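# Two arms pack wrapped packs from round table into carton

## Task

Move all the wrapped packs that sit on the round table into the open carton so that each one lies entirely beneath the carton's rim. The carton must still be standing upright at the end, and both grippers must have released their hold.

## Robot and tools

Robot: two arms, left_arm and right_arm, each with a two-finger gripper and a wrist camera (cam_left_wrist and cam_right_wrist, both 672x504 pixels). In the scene frame the origin sits level with the table top, midway between the nominal bases. +z points up, +x points out over the table, and left_arm is on the +y side. Camera image sides do not match the arm names. Calibrated bases in the scene frame: left_arm at (-0.046, +0.272, 0) m with quat_wxyz (+1.000, 0, 0, +0.002); right_arm at (-0.013, -0.314, 0) m with quat_wxyz (+1.000, 0, 0, +0.017). Both have up = +z.

Frames: every hand position, quaternion and target for an arm is expressed in that arm's own base frame, not the scene frame. end_effector_position is in metres and marks the point between the finger pads, about 1 cm short of the fingertips. Quaternions are written w first. The fingers point along the gripper's +z axis and open and close along its y axis. Reported poses can be off by a few cm, more so at long reach. Friction and weight can leave a hand a centimetre or more from its command with nothing touching it.

Row layout, shared by all motion tools: one flat list of 16 numbers covering both arms. The first 8 are left_arm: x, y, z, qw, qx, qy, qz, opening. The last 8 are the same fields for right_arm. Positions and quaternions are absolute targets (poses) in that arm's base frame, not offsets. Opening runs from -1 (closed) to +1 (fully open, 0.094 m). An arm that should stay put gets its last reported pose and its current opening repeated in every call. A 0 in the opening slot is a real command, not 'no change'. Keep the same target quaternion in every row to hold an orientation. The controller clips orientation changes to 40 degrees from the measured orientation per step.

execute_actions(actions, cameras): actions is a list of actions. Each action is a table of up to 15 rows, and each row is applied for one 1/30 s step. A short table repeats its final row until 15 steps are done. An action is refused for both arms if any target lies more than 0.6 m from that gripper's current position along any of the gripper's axes. An empty actions list just reports state and images. cameras selects images: omitted, null or ["all"] gives all, [] gives none.

move(target, speed, blend, opening_speed, blocking, cameras): drives each gripper in a straight line from its Hand target toward the target. target is one 16-number row or a list of up to 15 rows, with no 0.6 m limit. speed is in m/s, from 0.002 to 4.3, default 0.25. Rotation is capped at twice that figure in rad/s. Give either one value or one per target. blend (m) rounds corners at intermediate targets. opening_speed is the rate per second on the -1..+1 scale, at least 0.2. Use a slow one near 0.2 for anything that can be crushed. blocking=false returns after about 0.5 s while the move continues, and a new move replaces it. A move is capped at 10 s. Paths do not avoid obstacles or the other arm. Faster moves lag and stray more, and they hit harder. Do not route a gripper close past its own base, because that can flip the shoulder posture. The result adds a 'move:' line with an outcome such as done, off_target, moving, held or fault. done means the arm rests within 10 mm and 2 degrees of the target. Neither done nor off_target tells you about contact. limits=paced means a pose was clipped; limits=held means steps were withheld.

wait(seconds 0 to 10, cameras): lets time pass while the arms keep their last commands. stop(cameras): brakes a running move. zoom_image(camera, region=[x0,y0,x1,y1]): gives a closer view of the latest image, with the region at most 504x504 px. read_manual: licence texts only. finished_scene(scene): ends the scene for good; call it only after the packs are in and released.

Result lines: end_effector_position and end_effector_quat_wxyz per arm; Hand target, which is where each arm is now being sent and may fall short of your command; Tool commands; Joint positions, whose last value is the finger opening in m; Joint velocities, shown as 'within noise' when the arm is still; and Joint torques, in the joint order. Torques include gravity, and numbers 3 and 4 wrap at ±28 N m. grip_measured uses the same scale as opening. Empty, it reads up to about 2.7 mm wide. On a hard part it reads about 3 mm narrower than the part, or even narrower on soft or round items. The fingers push at full force (about 50 to 64 N per pad) once the command is roughly 0.05 below the reading at first touch. To release, command an opening well above grip_measured. Action-based results also list end_effector_position at sampled steps. MOTOR HOT shows at 85 °C. At 100 °C an OVER-TEMPERATURE FAULT drops that arm for 30 to 60 s or more. Avoid long holds, stretched arms and pushing toward unreachable poses.

Avoid: dropping packs or releasing them while they move; slamming or pressing hard; letting anything fall off the table or leaving it off the table; tipping the carton; clashing the two arms or grippers (the clearance check does not guard gripper against gripper); and closing one gripper on the other's fingers. Loose objects may occasionally be nudged by outside pushes. Time spent thinking also runs the scene.

Each tool is called after "Call:" as name(argument=value, ...) on one line, values as JSON.

## Session

Call:
execute_actions(actions=[])

Scene clock: 0.00 s.
left_arm: end_effector_position=(+0.7460, -0.4906, +0.3306) grip_measured=+1.000 end_effector_quat_wxyz=(+0.489, +0.064, +0.811, -0.315) | right_arm: end_effector_position=(+0.3649, -0.3040, +0.3006) grip_measured=+1.000 end_effector_quat_wxyz=(+0.570, -0.200, +0.797, -0.021)
Joint positions: left_arm=[-0.566 2.124 2.107 -0.312 0.081 -0.465 0.094] | right_arm=[-1.018 1.276 1.02 -0.582 -1.08 -1.057 0.094]
Joint velocities: within noise
Joint torques (N m): no reading
Motor temperatures (°C): left_arm=[25 23 24 25 23 24 24] | right_arm=[24 23 23 26 26 24 23]
Heat: left arm: hottest waist 25 °C; right arm: hottest wrist pitch 26 °C.
Hand target: left_arm +0.7463, -0.4908, +0.3603; +0.506, +0.065, +0.797, -0.324 | right_arm +0.3678, -0.3086, +0.3162; +0.574, -0.208, +0.791, -0.035
Tool commands: left_gripper/opening=+1.0 right_gripper/opening=+1.0

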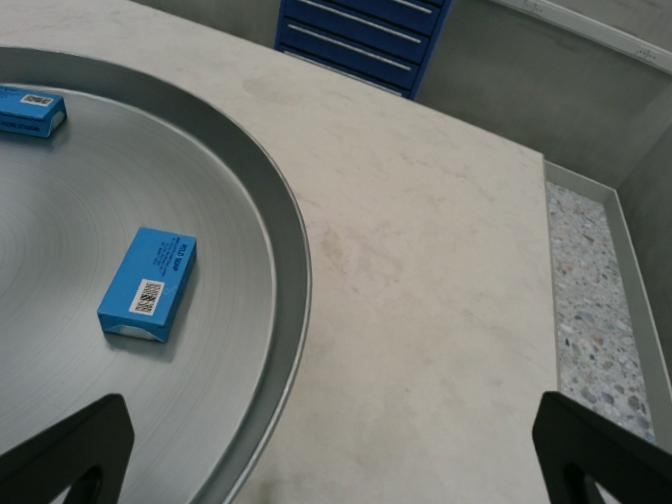

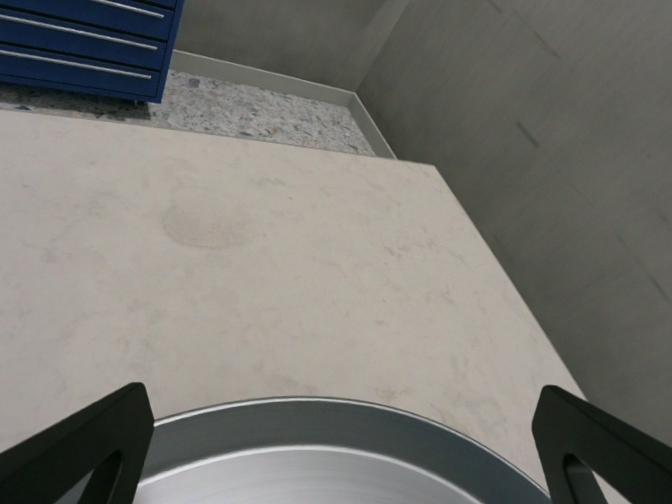

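Call:
move(target=[0.35, -0.05, 0.50, 0.329, 0, 0.944, 0, 1, 0.3649, -0.3040, 0.3006, 0.570, -0.200, 0.797, -0.021, 1], speed=0.3)

Scene clock: 105.37 s.
left_arm: end_effector_position=(+0.3511, -0.0541, +0.4823) grip_measured=+1.000 end_effector_quat_wxyz=(+0.315, -0.002, +0.949, +0.000) | right_arm: end_effector_position=(+0.3649, -0.3040, +0.3006) grip_measured=+1.000 end_effector_quat_wxyz=(+0.570, -0.200, +0.797, -0.021)
Joint positions: left_arm=[-0.214 1.016 1.542 -1.467 -0.129 -0.175 0.094] | right_arm=[-1.018 1.276 1.02 -0.582 -1.08 -1.057 0.094]
Joint velocities: within noise
Joint torques (N m): left_arm=[1.08 -6.53 10.06 1.54 0.13 0.04] | right_arm=[0.85 -9.7 8.92 1.09 -0.43 0.11]
Motor temperatures (°C): left_arm=[25 28 33 25 23 24 24] | right_arm=[24 24 30 26 26 24 23]
Heat: left arm: hottest elbow 33 °C; right arm: hottest elbow 30 °C.
Hand target: left_arm +0.3496, -0.0500, +0.4997; +0.329, +0.000, +0.944, +0.000 | right_arm +0.3649, -0.3040, +0.3006; +0.570, -0.200, +0.797, -0.021
Off the commanded pose: left_arm 0.018 m, 2 deg | right_arm 0.000 m, 0 deg.
move: off_target (left_arm)

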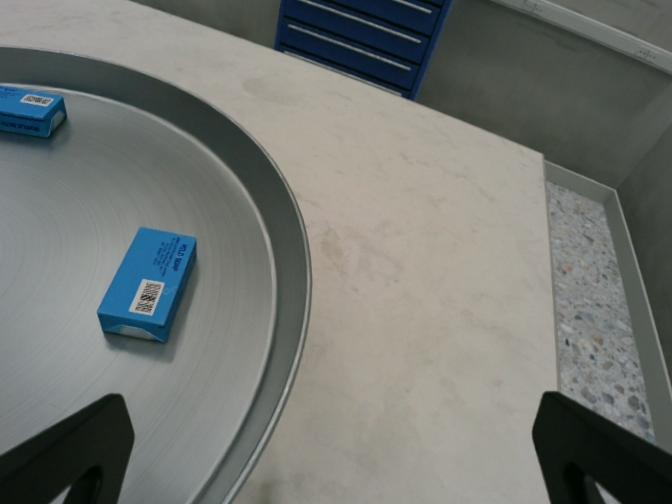

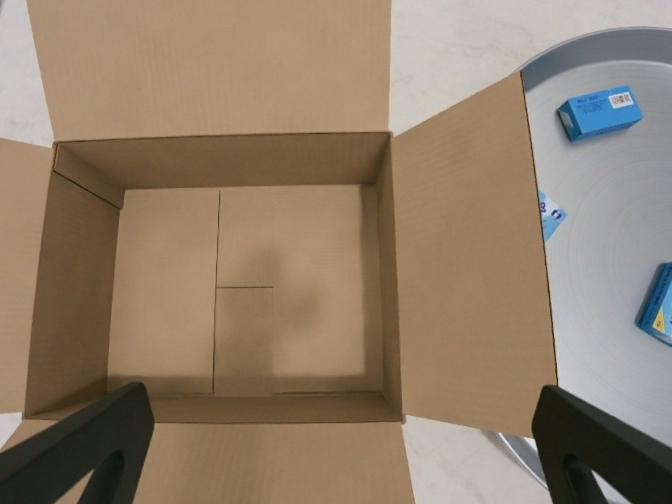

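Call:
move(target=[0.3511, -0.0541, 0.4823, 0.315, -0.002, 0.949, 0, 1, 0.38, 0.03, 0.50, 0.329, 0, 0.944, 0, 1], speed=0.35)

Scene clock: 126.70 s.
left_arm: end_effector_position=(+0.3511, -0.0541, +0.4823) grip_measured=+1.000 end_effector_quat_wxyz=(+0.315, -0.001, +0.949, +0.000) | right_arm: end_effector_position=(+0.3807, +0.0253, +0.4744) grip_measured=+1.000 end_effector_quat_wxyz=(+0.308, +0.000, +0.951, -0.004)
Joint positions: left_arm=[-0.214 1.016 1.542 -1.467 -0.129 -0.174 0.094] | right_arm=[0.097 1.072 1.557 -1.433 0.065 0.076 0.094]
Joint velocities: left_arm=[within noise] | right_arm=[0.005 -0.005 -0.002 -0.007 -0.154 0.037 0]
Joint torques (N m): left_arm=[0.15 -6.71 7.3 1.84 0.01 -0.12] | right_arm=[1.9 -5.54 13.22 0.79 0.1 0.21]
Motor temperatures (°C): left_arm=[25 28 33 25 23 24 24] | right_arm=[24 24 30 26 26 24 23]
Heat: left arm: hottest elbow 33 °C; right arm: hottest elbow 30 °C.
Hand target: left_arm +0.3511, -0.0541, +0.4823; +0.315, -0.002, +0.949, +0.000 | right_arm +0.3791, +0.0298, +0.4995; +0.330, +0.000, +0.944, +0.000
Off the commanded pose: left_arm 0.000 m, 0 deg | right_arm 0.026 m, 3 deg.
move: off_target (right_arm)

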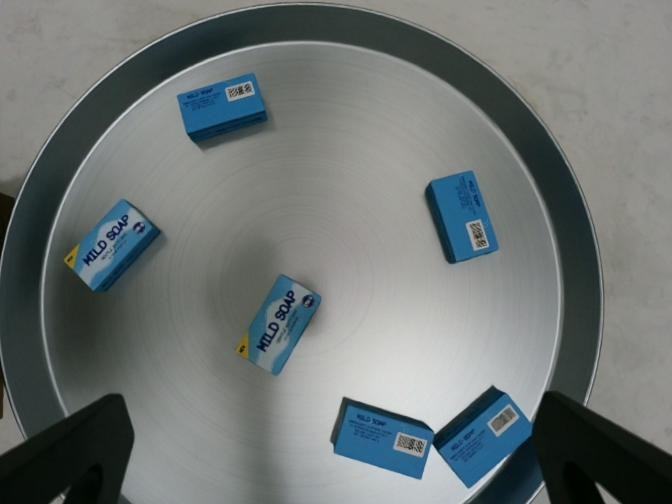

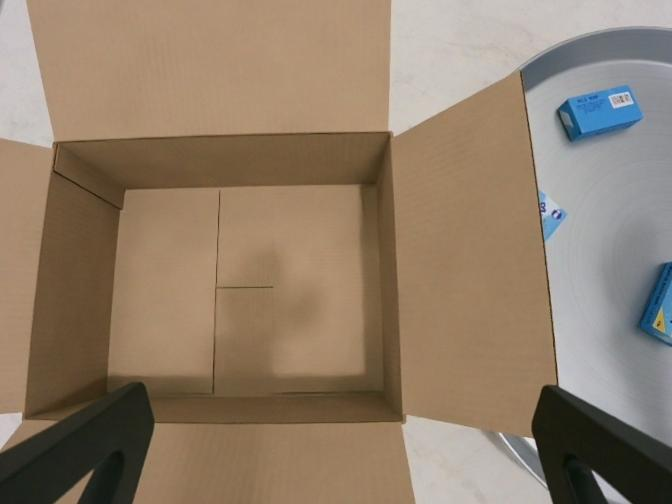

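Call:
move(target=[0.42, -0.495, 0.20, 0, 0.248, 0.969, 0, 1, 0.548, -0.144, 0.20, 0, -0.126, 0.992, 0, 1], speed=0.4)

Scene clock: 257.90 s.
left_arm: end_effector_position=(+0.4125, -0.4854, +0.1836) grip_measured=+1.000 end_effector_quat_wxyz=(-0.014, +0.240, +0.970, +0.012) | right_arm: end_effector_position=(+0.5357, -0.1361, +0.1774) grip_measured=+1.000 end_effector_quat_wxyz=(-0.022, -0.125, +0.992, +0.009)
Joint positions: left_arm=[-0.867 2.075 2.076 -1.609 -0.003 -0.381 0.094] | right_arm=[-0.248 1.836 1.69 -1.473 -0.001 -0.499 0.094]
Joint velocities: within noise
Joint torques (N m): left_arm=[-0.15 -22.59 11.17 0.01 0.17 0.09] | right_arm=[0.21 -19.02 12.72 -0.44 0.02 -0.01]
Motor temperatures (°C): left_arm=[25 25 31 25 23 24 24] | right_arm=[24 23 36 26 26 24 23]
Heat: left arm: hottest elbow 31 °C; right arm: hottest elbow 36 °C.
Hand target: left_arm +0.4194, -0.4943, +0.1999; +0.001, +0.248, +0.969, +0.000 | right_arm +0.5468, -0.1437, +0.2001; +0.000, -0.126, +0.992, +0.000
Off the commanded pose: left_arm 0.020 m, 2 deg | right_arm 0.027 m, 3 deg.
move: off_target (left_arm, right_arm)

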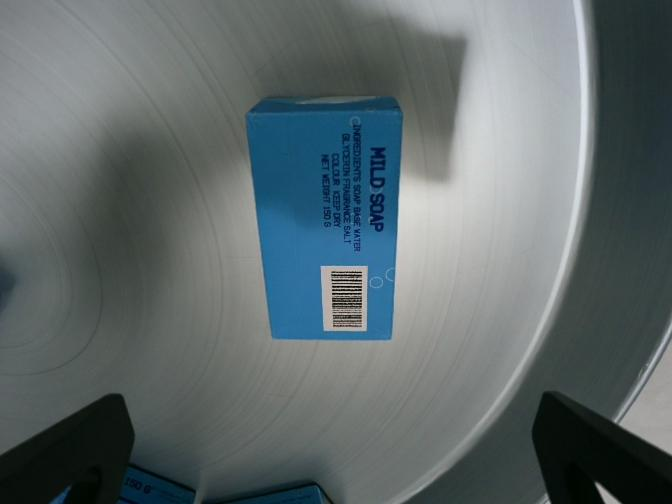

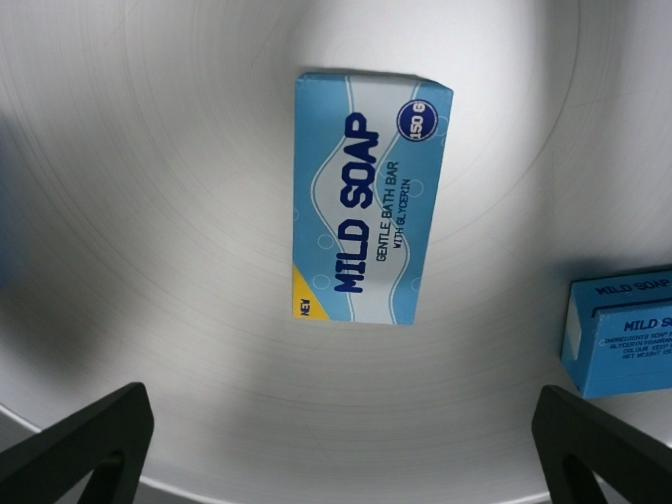

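Call:
move(target=[0.4265, -0.509, 0.131, 0.0169, 0.2681, 0.9634, -0.0047, 1, 0.550, -0.138, 0.137, 0.0234, -0.1357, 0.9907, 0.0032, 1], speed=0.2)

Scene clock: 300.37 s.
left_arm: end_effector_position=(+0.4284, -0.5026, +0.1329) grip_measured=+1.000 end_effector_quat_wxyz=(+0.012, +0.256, +0.967, -0.003) | right_arm: end_effector_position=(+0.5477, -0.1355, +0.1376) grip_measured=+1.000 end_effector_quat_wxyz=(+0.017, -0.133, +0.991, +0.005)
Joint positions: left_arm=[-0.867 2.111 2.002 -1.438 -0.009 -0.348 0.094] | right_arm=[-0.248 1.837 1.587 -1.291 -0.022 -0.515 0.094]
Joint velocities: within noise
Joint torques (N m): left_arm=[-1.03 -24.82 7.32 1.17 -0.02 0.11] | right_arm=[0.56 -18.73 8.09 0.62 -0.11 0.01]
Motor temperatures (°C): left_arm=[25 28 36 25 23 24 24] | right_arm=[24 25 39 26 26 24 23]
Heat: left arm: hottest elbow 36 °C; right arm: hottest elbow 39 °C.
Hand target: left_arm +0.4265, -0.5090, +0.1311; +0.017, +0.268, +0.963, -0.005 | right_arm +0.5500, -0.1380, +0.1371; +0.023, -0.136, +0.990, +0.003
Off the commanded pose: left_arm 0.007 m, 2 deg | right_arm 0.004 m, 1 deg.
move: done

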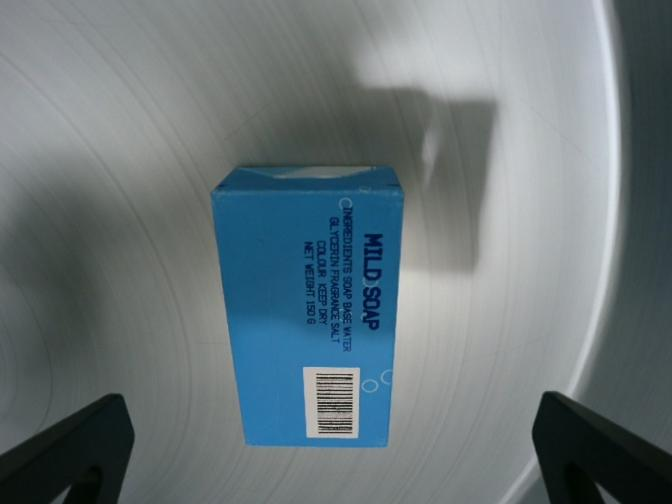

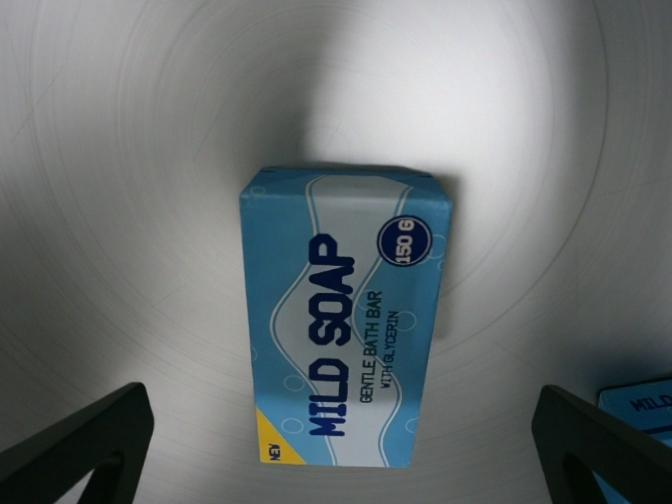

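Call:
move(target=[0.417, -0.504, 0.082, 0.0083, 0.2823, 0.9593, -0.0025, 1, 0.537, -0.133, 0.078, 0.013, -0.1366, 0.9906, 0.0018, 1], speed=0.12)

Scene clock: 340.00 s.
left_arm: end_effector_position=(+0.4222, -0.4974, +0.0903) grip_measured=+1.000 end_effector_quat_wxyz=(+0.010, +0.269, +0.963, -0.002) | right_arm: end_effector_position=(+0.5338, -0.1331, +0.0794) grip_measured=+1.000 end_effector_quat_wxyz=(+0.008, -0.133, +0.991, +0.005)
Joint positions: left_arm=[-0.868 2.112 1.89 -1.33 -0.008 -0.324 0.094] | right_arm=[-0.248 1.861 1.461 -1.159 -0.015 -0.515 0.094]
Joint velocities: within noise
Joint torques (N m): left_arm=[-1.55 -22.89 6.86 1.03 0.17 0.1] | right_arm=[1.08 -17.73 7.69 0.64 0.02 0.04]
Motor temperatures (°C): left_arm=[25 30 33 25 23 24 24] | right_arm=[24 26 33 26 26 24 23]
Heat: left arm: hottest elbow 33 °C; right arm: hottest elbow 33 °C.
Hand target: left_arm +0.4169, -0.5039, +0.0820; +0.008, +0.282, +0.959, -0.002 | right_arm +0.5370, -0.1329, +0.0779; +0.013, -0.137, +0.991, +0.002
Off the commanded pose: left_arm 0.012 m, 2 deg | right_arm 0.004 m, 1 deg.
move: off_target (left_arm)

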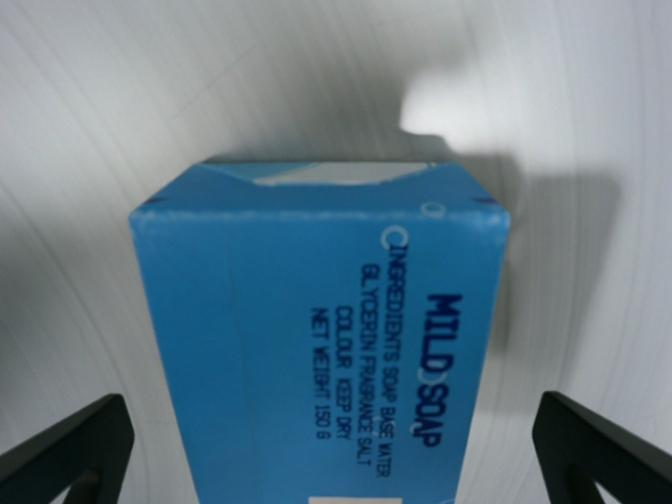

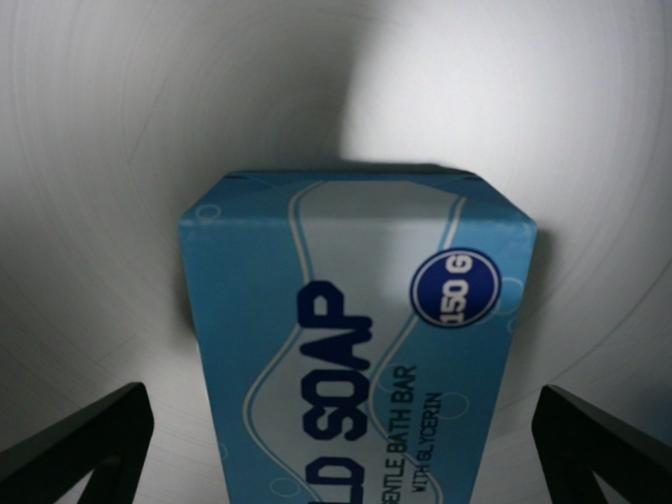

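Call:
move(target=[[0.416, -0.504, 0.068, 0.0083, 0.2823, 0.9593, -0.0025, 1, 0.538, -0.132, 0.068, 0.013, -0.1366, 0.9906, 0.0018, 1], [0.416, -0.504, 0.068, 0.0083, 0.2823, 0.9593, -0.0025, 0, 0.538, -0.132, 0.068, 0.013, -0.1366, 0.9906, 0.0018, 0], [0.416, -0.504, 0.26, 0.0083, 0.2823, 0.9593, -0.0025, 0, 0.538, -0.132, 0.22, 0.013, -0.1366, 0.9906, 0.0018, 0]], speed=0.15, opening_speed=0.8)

Scene clock: 355.13 s.
left_arm: end_effector_position=(+0.4162, -0.4921, +0.2140) grip_measured=+0.177 end_effector_quat_wxyz=(-0.011, +0.270, +0.963, +0.011) | right_arm: end_effector_position=(+0.5226, -0.1305, +0.1827) grip_measured=+0.161 end_effector_quat_wxyz=(-0.022, -0.133, +0.991, +0.016)
Joint positions: left_arm=[-0.87 2.1 2.196 -1.697 -0.006 -0.323 0.055] | right_arm=[-0.248 1.8 1.654 -1.478 -0.014 -0.515 0.055]
Joint velocities: within noise
Joint torques (N m): left_arm=[-0.79 -27.63 11.78 0.23 0.08 0.05] | right_arm=[1.32 -20.37 13.49 -0.47 -0.01 0.06]
Motor temperatures (°C): left_arm=[25 31 33 25 23 24 24] | right_arm=[24 26 33 26 26 24 23]
Heat: left arm: hottest elbow 33 °C; right arm: hottest elbow 33 °C.
Hand target: left_arm +0.4142, -0.5016, +0.2591; +0.025, +0.282, +0.959, -0.014 | right_arm +0.5360, -0.1315, +0.2199; +0.013, -0.137, +0.991, +0.002
Off the commanded pose: left_arm 0.048 m, 3 deg | right_arm 0.040 m, 4 deg.
joint sent to its limit (left arm) — joint 4 (wrist pitch), lower limit. The joint targets still meet the commanded pose.
move: off_target (left_arm, right_arm); target 2's new opening was sent with left_arm's hand 0.014 m and 2 deg from that target

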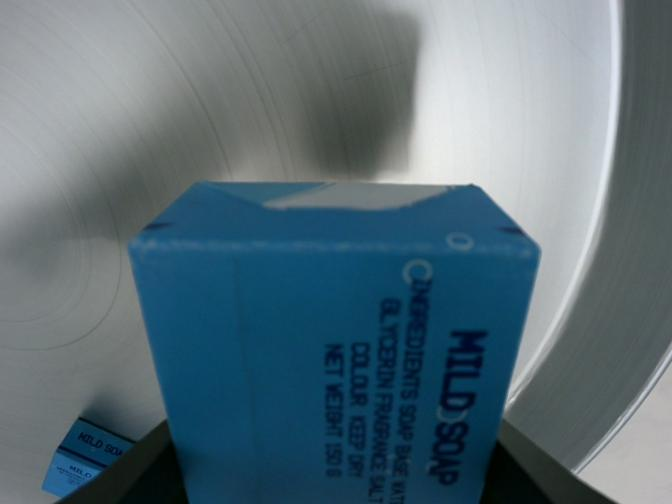

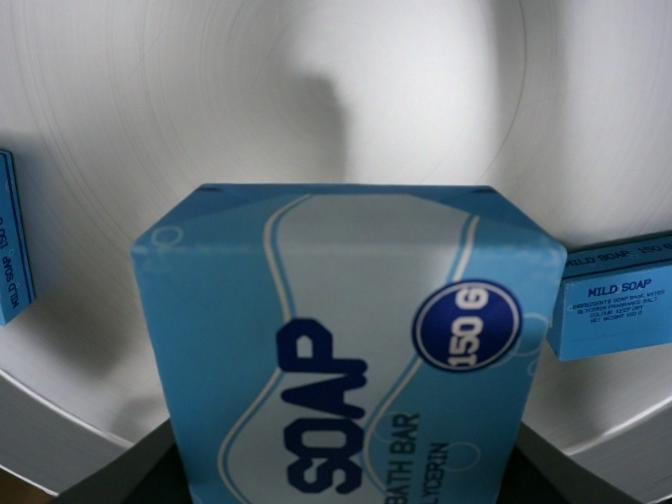

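Call:
move(target=[[0.42, -0.45, 0.36, 0.2085, 0.2609, 0.9408, -0.0578, 0, 0.536, -0.1315, 0.22, 0.013, -0.137, 0.991, 0.002, 0], [0.46, -0.05, 0.40, 0.2578, 0.0842, 0.9622, -0.0226, 0, 0.52, -0.11, 0.27, 0.13, -0.13, 0.982, 0.01, 0], [0.455, 0.18, 0.30, 0.1736, 0, 0.9848, 0, 0, 0.50, 0.0, 0.33, 0.2156, -0.0851, 0.9726, 0.0189, 0], [0.455, 0.185, 0.15, 0.026, 0, 0.9997, 0, 0, 0.46, 0.18, 0.39, 0.2549, -0.1677, 0.9512, 0.0449, 0]], speed=0.35, blend=0.04)

Scene clock: 409.20 s.
left_arm: end_effector_position=(+0.4473, +0.1868, +0.1410) grip_measured=+0.177 end_effector_quat_wxyz=(+0.012, -0.011, +1.000, -0.007) | right_arm: end_effector_position=(+0.4509, +0.1749, +0.3546) grip_measured=+0.161 end_effector_quat_wxyz=(+0.223, -0.173, +0.959, +0.038)
Joint positions: left_arm=[0.405 1.644 1.334 -1.245 0.023 0.381 0.055] | right_arm=[0.375 1.332 1.491 -1.274 0.013 0.016 0.055]
Joint velocities: within noise
Joint torques (N m): left_arm=[-0.85 -17.67 7.54 1.11 0.01 0.06] | right_arm=[1.32 -11.22 14.98 0.73 0.06 0.17]
Motor temperatures (°C): left_arm=[25 29 36 25 23 24 26] | right_arm=[24 28 35 26 26 24 25]
Heat: left arm: hottest elbow 36 °C; right arm: hottest elbow 35 °C.
Hand target: left_arm +0.4548, +0.1849, +0.1501; +0.026, +0.000, +1.000, +0.000 | right_arm +0.4582, +0.1792, +0.3894; +0.255, -0.168, +0.951, +0.045
Off the commanded pose: left_arm 0.012 m, 2 deg | right_arm 0.037 m, 4 deg.
move: off_target (left_arm, right_arm)

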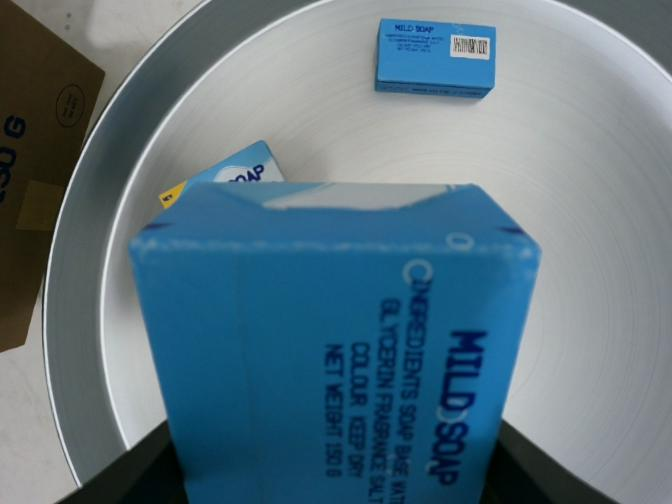

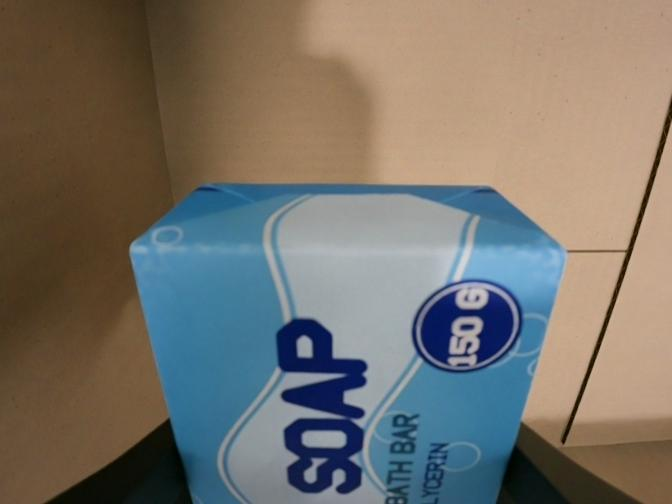

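Call:
move(target=[[0.457, 0.186, 0.07, 0.013, 0.0113, 0.9998, 0, 0, 0.4582, 0.1792, 0.3894, 0.255, -0.168, 0.951, 0.045, 0], [0.457, 0.186, 0.03, 0.013, 0.0113, 0.9998, 0, 0, 0.4582, 0.1792, 0.3894, 0.255, -0.168, 0.951, 0.045, 0]], speed=[0.15, 0.06])

Scene clock: 439.97 s.
left_arm: end_effector_position=(+0.4529, +0.1897, +0.0348) grip_measured=+0.177 end_effector_quat_wxyz=(+0.011, -0.001, +1.000, -0.001) | right_arm: end_effector_position=(+0.4509, +0.1749, +0.3546) grip_measured=+0.161 end_effector_quat_wxyz=(+0.223, -0.172, +0.959, +0.038)
Joint positions: left_arm=[0.401 1.775 1.203 -0.979 0.011 0.399 0.055] | right_arm=[0.375 1.332 1.491 -1.274 0.013 0.017 0.055]
Joint velocities: within noise
Joint torques (N m): left_arm=[-0.5 -16.38 6.04 1.39 0.11 0.09] | right_arm=[1.14 -11.63 14.49 0.77 0.05 0.19]
Motor temperatures (°C): left_arm=[25 30 34 25 23 24 26] | right_arm=[24 26 37 26 26 24 26]
Heat: left arm: hottest elbow 34 °C; right arm: hottest elbow 37 °C.
Hand target: left_arm +0.4568, +0.1860, +0.0300; +0.013, +0.011, +1.000, +0.000 | right_arm +0.4566, +0.1785, +0.3888; +0.255, -0.168, +0.951, +0.045
Off the commanded pose: left_arm 0.007 m, 1 deg | right_arm 0.036 m, 4 deg.
move: off_target (right_arm)

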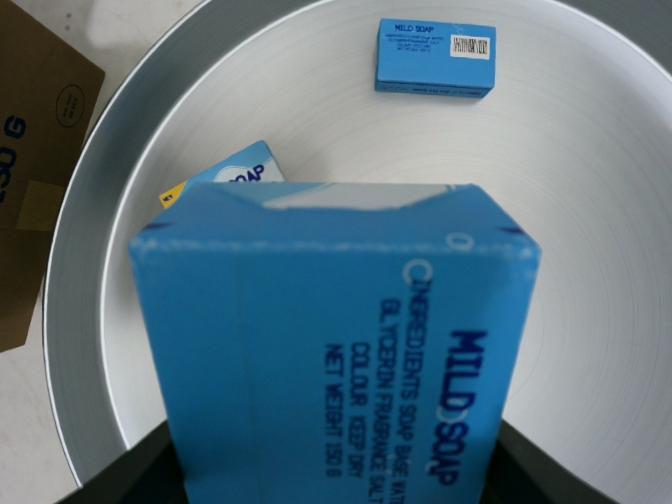

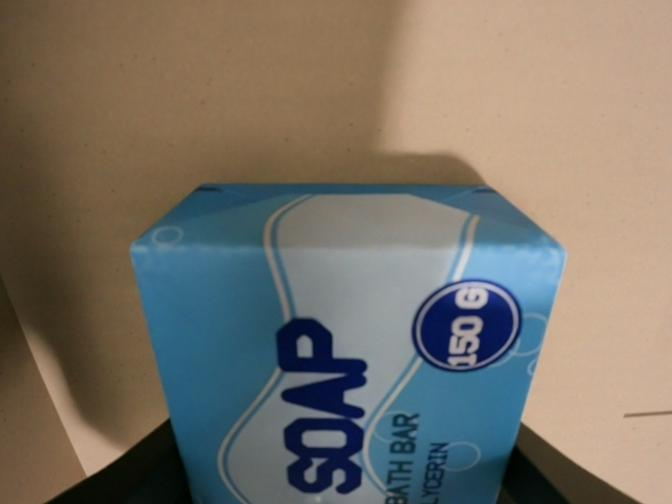

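Call:
move(target=[0.457, 0.184, 0.012, 0.013, 0.0113, 0.9998, 0, 0, 0.4582, 0.1792, 0.3894, 0.255, -0.168, 0.951, 0.045, 0], speed=0.04, cameras=["cam_right_wrist"])

Scene clock: 452.17 s.
left_arm: end_effector_position=(+0.4528, +0.1893, +0.0332) grip_measured=+0.177 end_effector_quat_wxyz=(+0.013, +0.000, +1.000, +0.002) | right_arm: end_effector_position=(+0.4509, +0.1749, +0.3546) grip_measured=+0.161 end_effector_quat_wxyz=(+0.223, -0.172, +0.959, +0.038)
Joint positions: left_arm=[0.399 1.774 1.195 -0.967 0.006 0.399 0.055] | right_arm=[0.375 1.332 1.491 -1.274 0.013 0.017 0.055]
Joint velocities: within noise
Joint torques (N m): left_arm=[-1.2 -14.45 5.24 2.54 0.3 0.06] | right_arm=[1.14 -11.58 14.48 0.79 0.05 0.19]
Motor temperatures (°C): left_arm=[25 30 34 25 23 24 26] | right_arm=[24 26 38 26 26 24 26]
Heat: left arm: hottest elbow 34 °C; right arm: hottest elbow 38 °C.
Hand target: left_arm +0.4561, +0.1837, +0.0128; +0.013, +0.011, +1.000, +0.000 | right_arm +0.4566, +0.1785, +0.3888; +0.255, -0.168, +0.951, +0.045
Off the commanded pose: left_arm 0.022 m, 1 deg | right_arm 0.036 m, 4 deg.
move: off_target (left_arm, right_arm)
Images, in order (width x height): cam_right_wrist 672x504.

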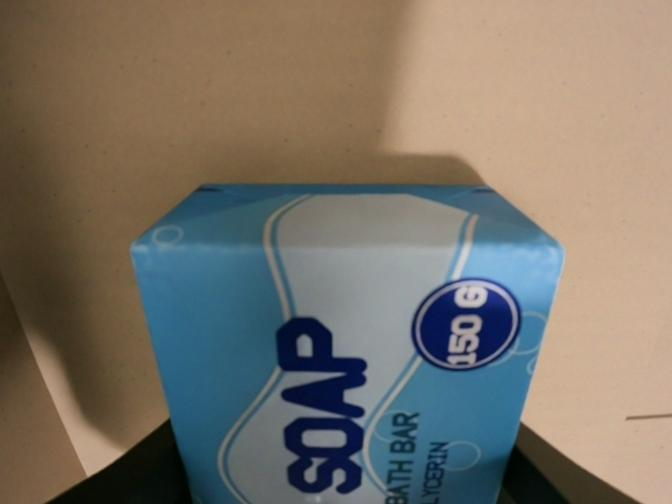

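Call:
move(target=[[0.457, 0.186, 0.03, 0.013, 0.0113, 0.9998, 0, 0, 0.4582, 0.1792, 0.3894, 0.255, -0.168, 0.951, 0.045, 0], [0.457, 0.186, 0.03, 0.013, 0.0113, 0.9998, 0, 0.5, 0.4582, 0.1792, 0.3894, 0.255, -0.168, 0.951, 0.045, 0], [0.457, 0.186, 0.22, 0.0436, 0.0113, 0.999, 0, 0.5, 0.46, 0.36, 0.40, 0.2131, -0.1695, 0.9612, 0.0376, 0], [0.24, 0.36, 0.36, 0.3303, -0.2432, 0.9077, 0.0885, 0.5, 0.44, 0.545, 0.37, 0.1735, -0.0429, 0.9838, 0.0076, 0]], speed=[0.05, 0.05, 0.25, 0.3], opening_speed=1.0)

Scene clock: 505.10 s.
left_arm: end_effector_position=(+0.2411, +0.3564, +0.3494) grip_measured=+0.498 end_effector_quat_wxyz=(+0.319, -0.252, +0.911, +0.073) | right_arm: end_effector_position=(+0.4407, +0.5407, +0.3382) grip_measured=+0.161 end_effector_quat_wxyz=(+0.192, -0.057, +0.979, +0.026)
Joint positions: left_arm=[1.122 1.127 1.245 -1.122 0.371 0.473 0.07] | right_arm=[0.952 2.115 2.515 -1.682 0.265 0.798 0.055]
Joint velocities: within noise
Joint torques (N m): left_arm=[0.67 -10.52 8.59 2.36 0.5 0.11] | right_arm=[1.08 -23.53 13.75 0.23 0.29 0.19]
Motor temperatures (°C): left_arm=[25 28 32 25 23 24 26] | right_arm=[24 25 40 26 26 24 27]
Heat: left arm: hottest elbow 32 °C; right arm: hottest elbow 40 °C.
Hand target: left_arm +0.2400, +0.3598, +0.3599; +0.330, -0.243, +0.908, +0.088 | right_arm +0.4387, +0.5432, +0.3691; +0.211, -0.050, +0.975, +0.050
Off the commanded pose: left_arm 0.011 m, 2 deg | right_arm 0.032 m, 3 deg.
joint sent to its limit (right arm) — joint 4 (wrist pitch), lower limit. The joint targets are off in orientation, not in position.
move: off_target (left_arm, right_arm)

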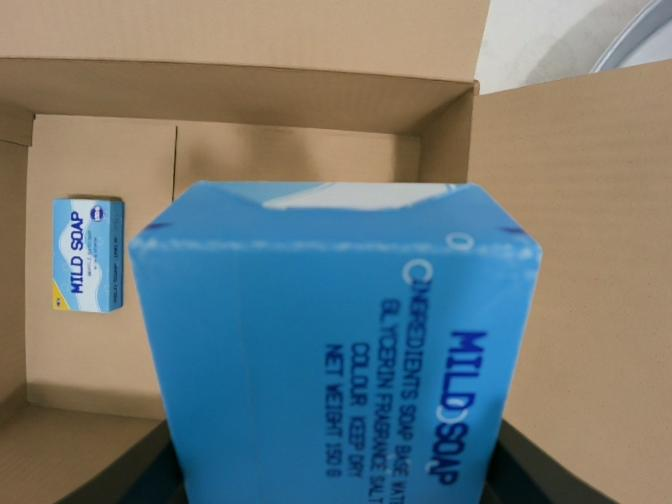

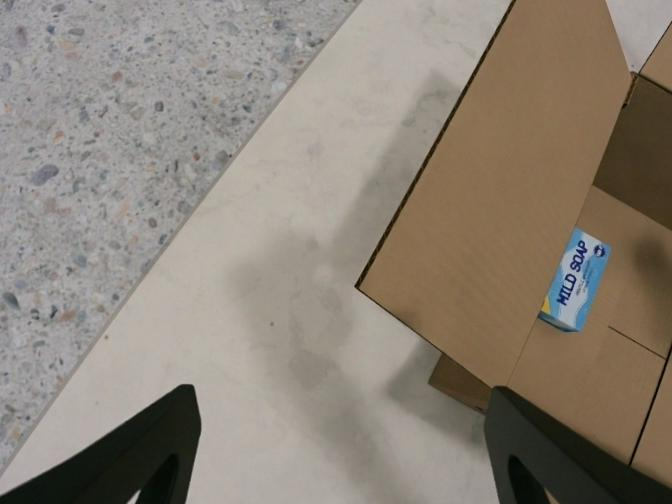

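Call:
move(target=[[0.24, 0.36, 0.36, 0.3303, -0.2432, 0.9077, 0.0885, 0.5, 0.44, 0.563, 0.18, 0.0436, 0.01745, 0.999, 0, 0], [0.24, 0.36, 0.36, 0.3303, -0.2432, 0.9077, 0.0885, 0.5, 0.437, 0.563, 0.06, 0.01745, 0.01745, 0.9997, 0, 0], [0.24, 0.36, 0.36, 0.3303, -0.2432, 0.9077, 0.0885, 0.5, 0.437, 0.563, 0.022, 0.01745, 0.01745, 0.9997, 0, 0]], speed=[0.2, 0.15, 0.05])

Scene clock: 528.73 s.
left_arm: end_effector_position=(+0.2411, +0.3564, +0.3494) grip_measured=+0.498 end_effector_quat_wxyz=(+0.319, -0.252, +0.911, +0.073) | right_arm: end_effector_position=(+0.4287, +0.5665, +0.0395) grip_measured=+0.161 end_effector_quat_wxyz=(+0.016, +0.008, +1.000, +0.000)
Joint positions: left_arm=[1.122 1.127 1.245 -1.122 0.371 0.473 0.07] | right_arm=[0.93 2.327 2.131 -1.356 0.027 0.946 0.055]
Joint velocities: within noise
Joint torques (N m): left_arm=[0.79 -10.75 8.46 2.36 0.48 0.09] | right_arm=[-0.03 -23.65 7.15 1.37 0.1 0.17]
Motor temperatures (°C): left_arm=[25 27 33 25 23 24 25] | right_arm=[24 29 42 25 26 24 27]
Heat: left arm: hottest elbow 33 °C; right arm: hottest elbow 42 °C.
Hand target: left_arm +0.2400, +0.3598, +0.3599; +0.330, -0.243, +0.908, +0.088 | right_arm +0.4366, +0.5626, +0.0223; +0.017, +0.017, +1.000, +0.000
Off the commanded pose: left_arm 0.011 m, 2 deg | right_arm 0.020 m, 1 deg.
move: off_target (left_arm, right_arm)

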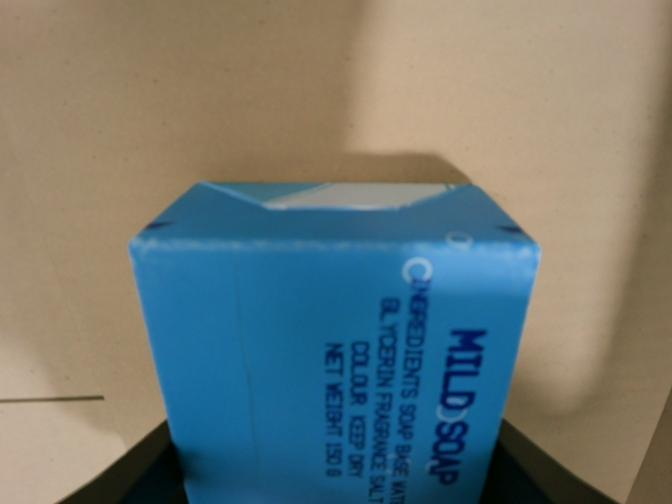

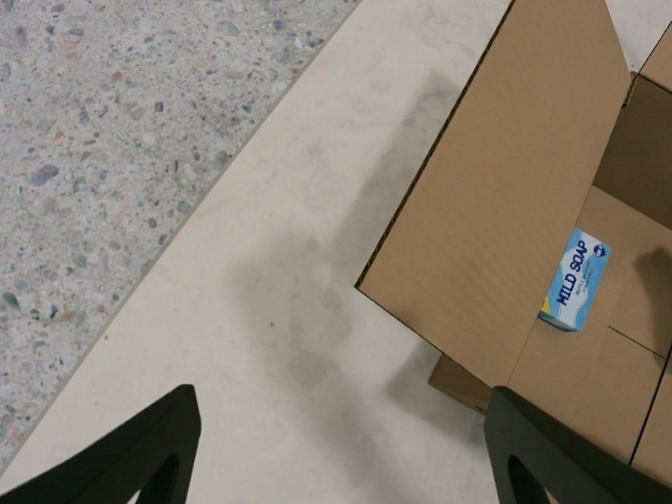

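Call:
move(target=[0.24, 0.36, 0.36, 0.3303, -0.2432, 0.9077, 0.0885, 0.5, 0.437, 0.563, 0.006, 0.01745, 0.01745, 0.9997, 0, 0], speed=0.04, cameras=["cam_left_wrist"])

Scene clock: 532.07 s.
left_arm: end_effector_position=(+0.2411, +0.3564, +0.3494) grip_measured=+0.498 end_effector_quat_wxyz=(+0.319, -0.252, +0.911, +0.073) | right_arm: end_effector_position=(+0.4286, +0.5664, +0.0386) grip_measured=+0.161 end_effector_quat_wxyz=(+0.019, +0.008, +1.000, +0.005)
Joint positions: left_arm=[1.122 1.127 1.245 -1.122 0.371 0.473 0.07] | right_arm=[0.93 2.317 2.111 -1.333 0.025 0.946 0.055]
Joint velocities: within noise
Joint torques (N m): left_arm=[0.67 -10.81 8.44 2.33 0.46 0.11] | right_arm=[0.03 -21.89 6.82 1.83 0.16 0.17]
Motor temperatures (°C): left_arm=[25 27 33 25 23 24 25] | right_arm=[24 28 42 26 26 24 27]
Heat: left arm: hottest elbow 33 °C; right arm: hottest elbow 42 °C.
Hand target: left_arm +0.2400, +0.3598, +0.3599; +0.330, -0.243, +0.908, +0.089 | right_arm +0.4358, +0.5619, +0.0069; +0.017, +0.017, +1.000, +0.000
Off the commanded pose: left_arm 0.011 m, 2 deg | right_arm 0.034 m, 1 deg.
move: off_target (left_arm, right_arm)
Images, in order (width x height): cam_left_wrist 672x504.

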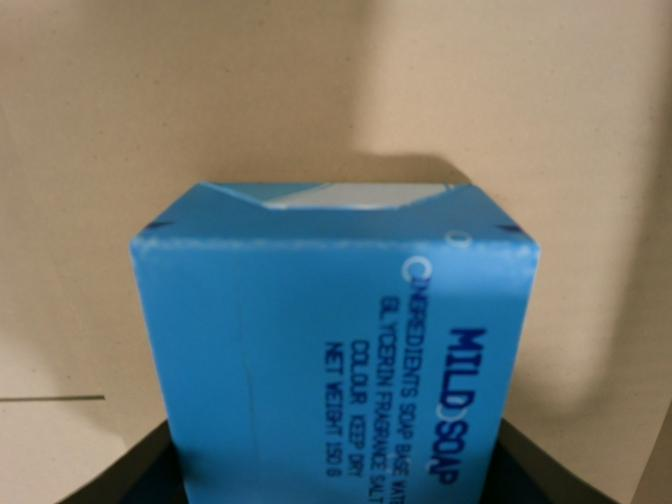

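Call:
move(target=[[0.24, 0.36, 0.36, 0.3303, -0.2432, 0.9077, 0.0885, 0.5, 0.437, 0.563, 0.03, 0.01745, 0.01745, 0.9997, 0, 0], [0.24, 0.36, 0.36, 0.3303, -0.2432, 0.9077, 0.0885, 0.5, 0.437, 0.563, 0.03, 0.01745, 0.01745, 0.9997, 0, 0.5], [0.24, 0.36, 0.38, 0.3303, -0.2432, 0.9077, 0.0885, 0.5, 0.437, 0.555, 0.30, 0.1305, 0, 0.9914, 0, 0.5], [0.36, 0.2, 0.42, 0.3007, 0, 0.9537, 0, 0.5, 0.42, 0.22, 0.39, 0.2549, -0.1677, 0.9512, 0.0449, 0.5], [0.48, 0, 0.42, 0.28, 0.12, 0.95, -0.04, 0.5, 0.33, 0.06, 0.33, 0.1573, -0.4162, 0.8925, 0.0734, 0.5], [0.60, -0.22, 0.36, 0.25, 0.36, 0.89, -0.1, 0.5, 0.288, -0.03, 0.22, 0, -0.606, 0.7955, 0, 0.5], [0.685, -0.367, 0.205, 0.1765, 0.5649, 0.7963, -0.1252, 1, 0.288, -0.03, 0.22, 0, -0.606, 0.7955, 0, 1]], speed=[0.05, 0.05, 0.25, 0.4, 0.4, 0.4, 0.3], opening_speed=1.0, blend=[0, 0, 0.04, 0.05, 0.05, 0.04, 0])

Scene clock: 594.77 s.
left_arm: end_effector_position=(+0.6761, -0.3626, +0.1911) grip_measured=+0.998 end_effector_quat_wxyz=(+0.160, +0.558, +0.804, -0.128) | right_arm: end_effector_position=(+0.2857, -0.0259, +0.2216) grip_measured=+0.997 end_effector_quat_wxyz=(-0.003, -0.608, +0.794, +0.003)
Joint positions: left_arm=[-0.424 2.284 2.408 -1.416 0.308 0.746 0.094] | right_arm=[-0.089 1.093 1.013 -1.498 0 -1.395 0.094]
Joint velocities: within noise
Joint torques (N m): left_arm=[0.44 -25.93 11.88 0.77 0.48 0.12] | right_arm=[-0.21 -5.48 8.14 0.49 -0.06 0]
Motor temperatures (°C): left_arm=[25 26 36 25 23 24 25] | right_arm=[24 29 35 26 26 24 27]
Heat: left arm: hottest elbow 36 °C; right arm: hottest elbow 35 °C.
Hand target: left_arm +0.6841, -0.3667, +0.2051; +0.177, +0.565, +0.796, -0.125 | right_arm +0.2879, -0.0300, +0.2200; +0.000, -0.606, +0.796, +0.000
Off the commanded pose: left_arm 0.017 m, 2 deg | right_arm 0.005 m, 1 deg.
move: off_target (left_arm); target 2's new opening was sent with right_arm's hand 0.013 m and 1 deg from that target; target 7's new opening was sent with left_arm's hand 0.017 m and 2 deg from that target

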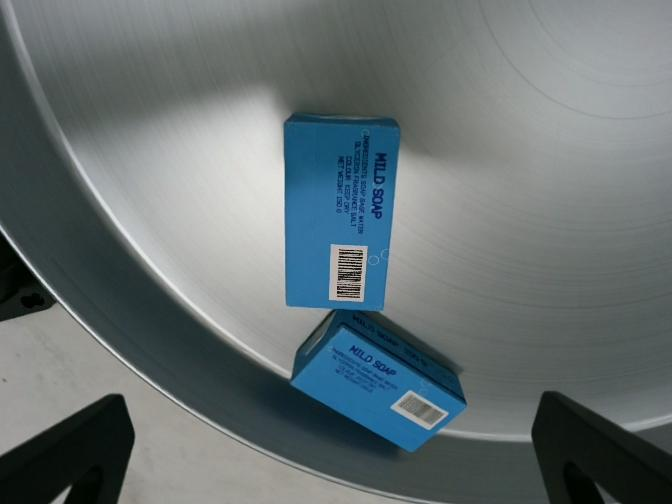

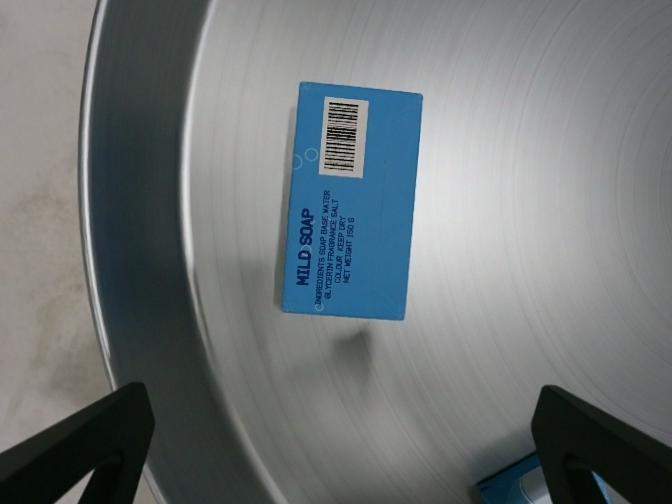

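Call:
move(target=[0.684, -0.414, 0.105, 0.1701, 0.6037, 0.7673, -0.1338, 1, 0.286, -0.034, 0.072, 0, -0.5934, 0.8049, 0, 1], speed=0.15)

Scene clock: 623.73 s.
left_arm: end_effector_position=(+0.6813, -0.4071, +0.1134) grip_measured=+0.998 end_effector_quat_wxyz=(+0.166, +0.595, +0.775, -0.134) | right_arm: end_effector_position=(+0.2839, -0.0299, +0.0740) grip_measured=+0.997 end_effector_quat_wxyz=(-0.002, -0.602, +0.799, +0.002)
Joint positions: left_arm=[-0.469 2.378 2.37 -1.274 0.322 0.794 0.094] | right_arm=[-0.103 1.22 0.7 -1.057 0 -1.395 0.094]
Joint velocities: within noise
Joint torques (N m): left_arm=[-1.03 -26.46 8.44 1.88 0.5 0.11] | right_arm=[-0.21 -5.66 7.16 0.51 -0.07 0.18]
Motor temperatures (°C): left_arm=[25 29 40 25 23 24 25] | right_arm=[24 27 33 26 26 24 26]
Heat: left arm: hottest elbow 40 °C; right arm: hottest elbow 33 °C.
Hand target: left_arm +0.6837, -0.4137, +0.1049; +0.170, +0.604, +0.767, -0.134 | right_arm +0.2859, -0.0340, +0.0720; +0.000, -0.593, +0.805, +0.000
Off the commanded pose: left_arm 0.011 m, 1 deg | right_arm 0.005 m, 1 deg.
move: off_target (left_arm)

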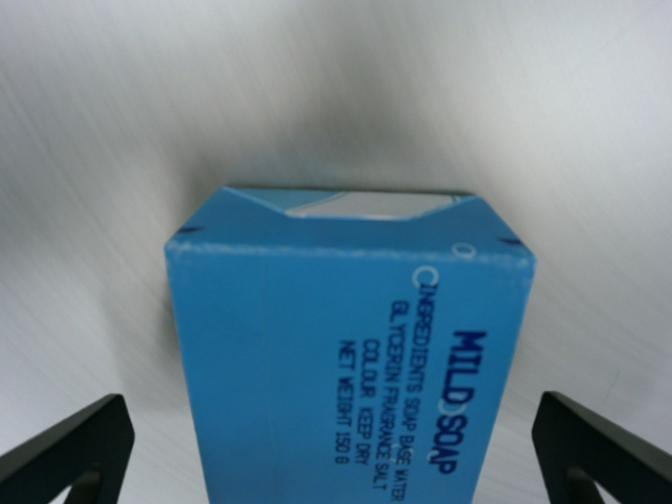

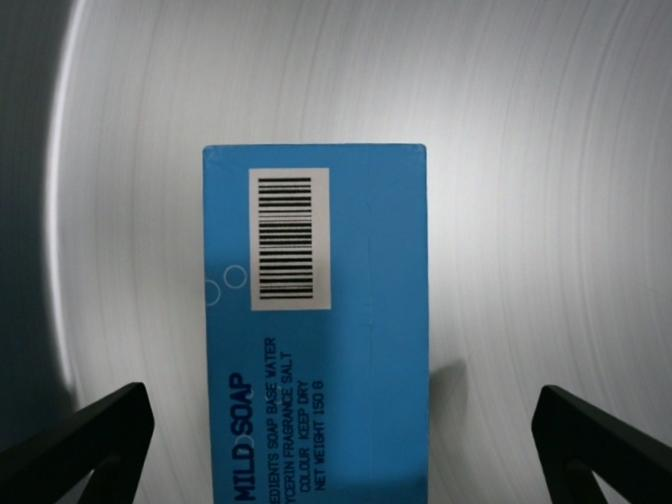

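Call:
move(target=[[0.689, -0.427, 0.068, 0.1701, 0.6037, 0.7673, -0.1338, 1, 0.286, -0.034, 0.065, 0, -0.5934, 0.8049, 0, 1], [0.689, -0.427, 0.068, 0.1701, 0.6037, 0.7673, -0.1338, 0, 0.286, -0.034, 0.065, 0, -0.5934, 0.8049, 0, 0], [0.665, -0.365, 0.24, 0.1701, 0.6037, 0.7673, -0.1338, 0, 0.288, -0.03, 0.25, 0, -0.5934, 0.8049, 0, 0], [0.56, -0.18, 0.38, 0.2346, 0.4082, 0.8754, -0.1094, 0, 0.288, -0.03, 0.25, 0, -0.5934, 0.8049, 0, 0], [0.48, 0, 0.42, 0.2714, 0.1669, 0.9467, -0.0478, 0, 0.288, -0.03, 0.25, 0, -0.5934, 0.8049, 0, 0], [0.46, 0.11, 0.33, 0.2418, 0.0254, 0.97, -0.0063, 0, 0.288, -0.03, 0.25, 0, -0.5934, 0.8049, 0, 0]], speed=[0.12, 0.12, 0.2, 0.35, 0.35, 0.3], opening_speed=0.8, blend=[0, 0, 0.03, 0.05, 0.05, 0])

Scene clock: 644.17 s.
left_arm: end_effector_position=(+0.4583, +0.1077, +0.3171) grip_measured=+0.181 end_effector_quat_wxyz=(+0.221, +0.033, +0.975, -0.012) | right_arm: end_effector_position=(+0.2739, -0.0289, +0.2243) grip_measured=+0.162 end_effector_quat_wxyz=(-0.022, -0.597, +0.802, +0.020)
Joint positions: left_arm=[0.29 1.31 1.377 -1.219 0.16 0.325 0.056] | right_arm=[-0.103 1.096 1.021 -1.554 0 -1.382 0.055]
Joint velocities: within noise
Joint torques (N m): left_arm=[0.67 -13.45 8.24 2.26 0.23 -0.22] | right_arm=[0.85 -6.36 13.56 -0.5 -0.08 0.19]
Motor temperatures (°C): left_arm=[25 30 37 25 23 24 25] | right_arm=[24 26 33 26 26 24 26]
Heat: left arm: hottest elbow 37 °C; right arm: hottest elbow 33 °C.
Hand target: left_arm +0.4597, +0.1099, +0.3300; +0.242, +0.026, +0.970, -0.007 | right_arm +0.2868, -0.0299, +0.2496; +0.000, -0.593, +0.805, +0.000
Off the commanded pose: left_arm 0.013 m, 3 deg | right_arm 0.029 m, 3 deg.
move: off_target (left_arm, right_arm); target 2's new opening was sent with left_arm's hand 0.018 m and 1 deg from that target

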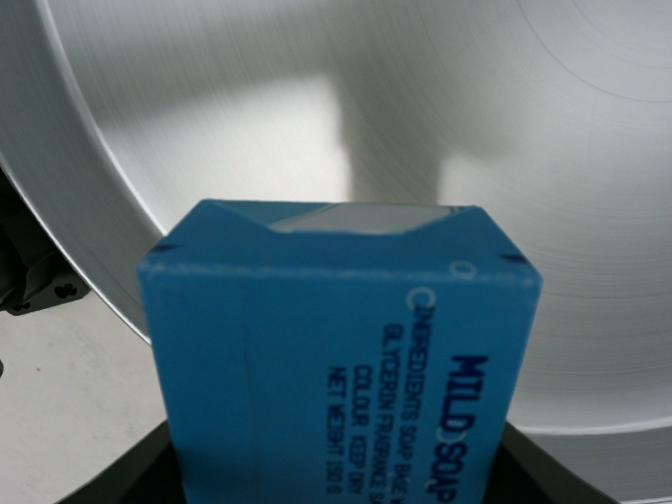

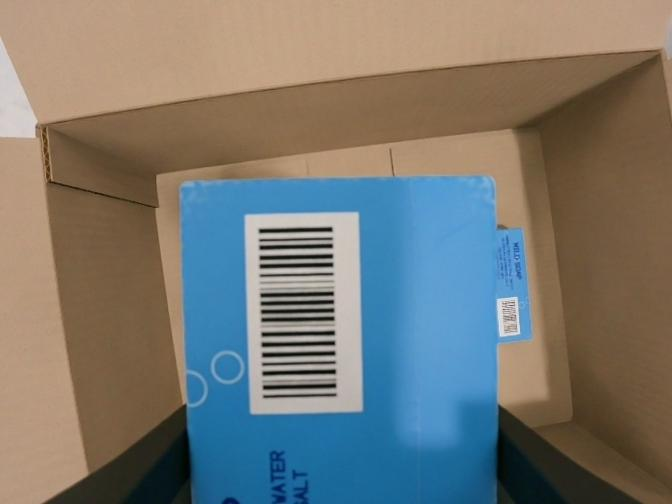

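Call:
move(target=[[0.46, 0.112, 0.17, 0.2164, 0.0128, 0.9763, -0.0028, 0, 0.288, -0.03, 0.25, 0, -0.5934, 0.8049, 0, 0], [0.457, 0.113, 0.065, 0.2164, 0.0128, 0.9763, -0.0028, 0, 0.288, -0.03, 0.25, 0, -0.5934, 0.8049, 0, 0], [0.457, 0.113, 0.022, 0.2164, 0.0128, 0.9763, -0.0028, 0, 0.288, -0.03, 0.25, 0, -0.5934, 0.8049, 0, 0]], speed=[0.25, 0.15, 0.05])

Scene clock: 670.63 s.
left_arm: end_effector_position=(+0.4565, +0.1119, +0.0327) grip_measured=+0.181 end_effector_quat_wxyz=(+0.219, +0.021, +0.975, -0.001) | right_arm: end_effector_position=(+0.2739, -0.0289, +0.2243) grip_measured=+0.162 end_effector_quat_wxyz=(-0.022, -0.597, +0.802, +0.020)
Joint positions: left_arm=[0.29 1.557 0.827 -0.418 0.134 0.304 0.056] | right_arm=[-0.103 1.096 1.021 -1.554 0 -1.382 0.055]
Joint velocities: within noise
Joint torques (N m): left_arm=[-0.38 -11.28 5.56 2.36 0.16 -0.21] | right_arm=[0.91 -6.3 13.56 -0.5 -0.08 0.19]
Motor temperatures (°C): left_arm=[25 28 35 25 23 24 26] | right_arm=[24 26 35 25 26 24 27]
Heat: left arm: hottest elbow 35 °C; right arm: hottest elbow 35 °C.
Hand target: left_arm +0.4567, +0.1129, +0.0222; +0.216, +0.013, +0.976, -0.003 | right_arm +0.2868, -0.0299, +0.2496; +0.000, -0.593, +0.805, +0.000
Off the commanded pose: left_arm 0.011 m, 1 deg | right_arm 0.029 m, 3 deg.
move: off_target (left_arm, right_arm)

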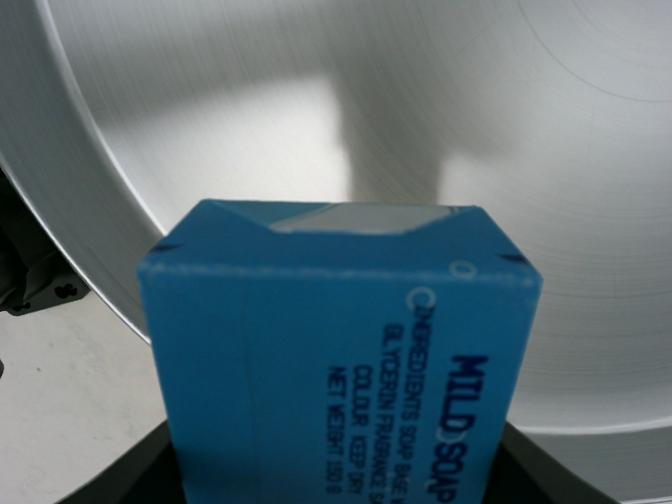

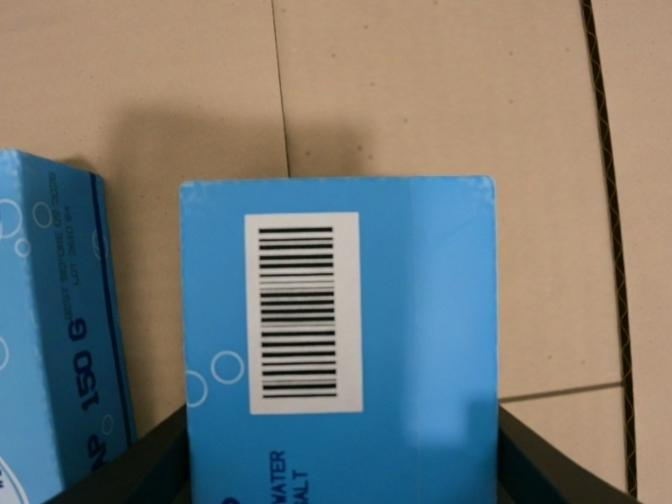

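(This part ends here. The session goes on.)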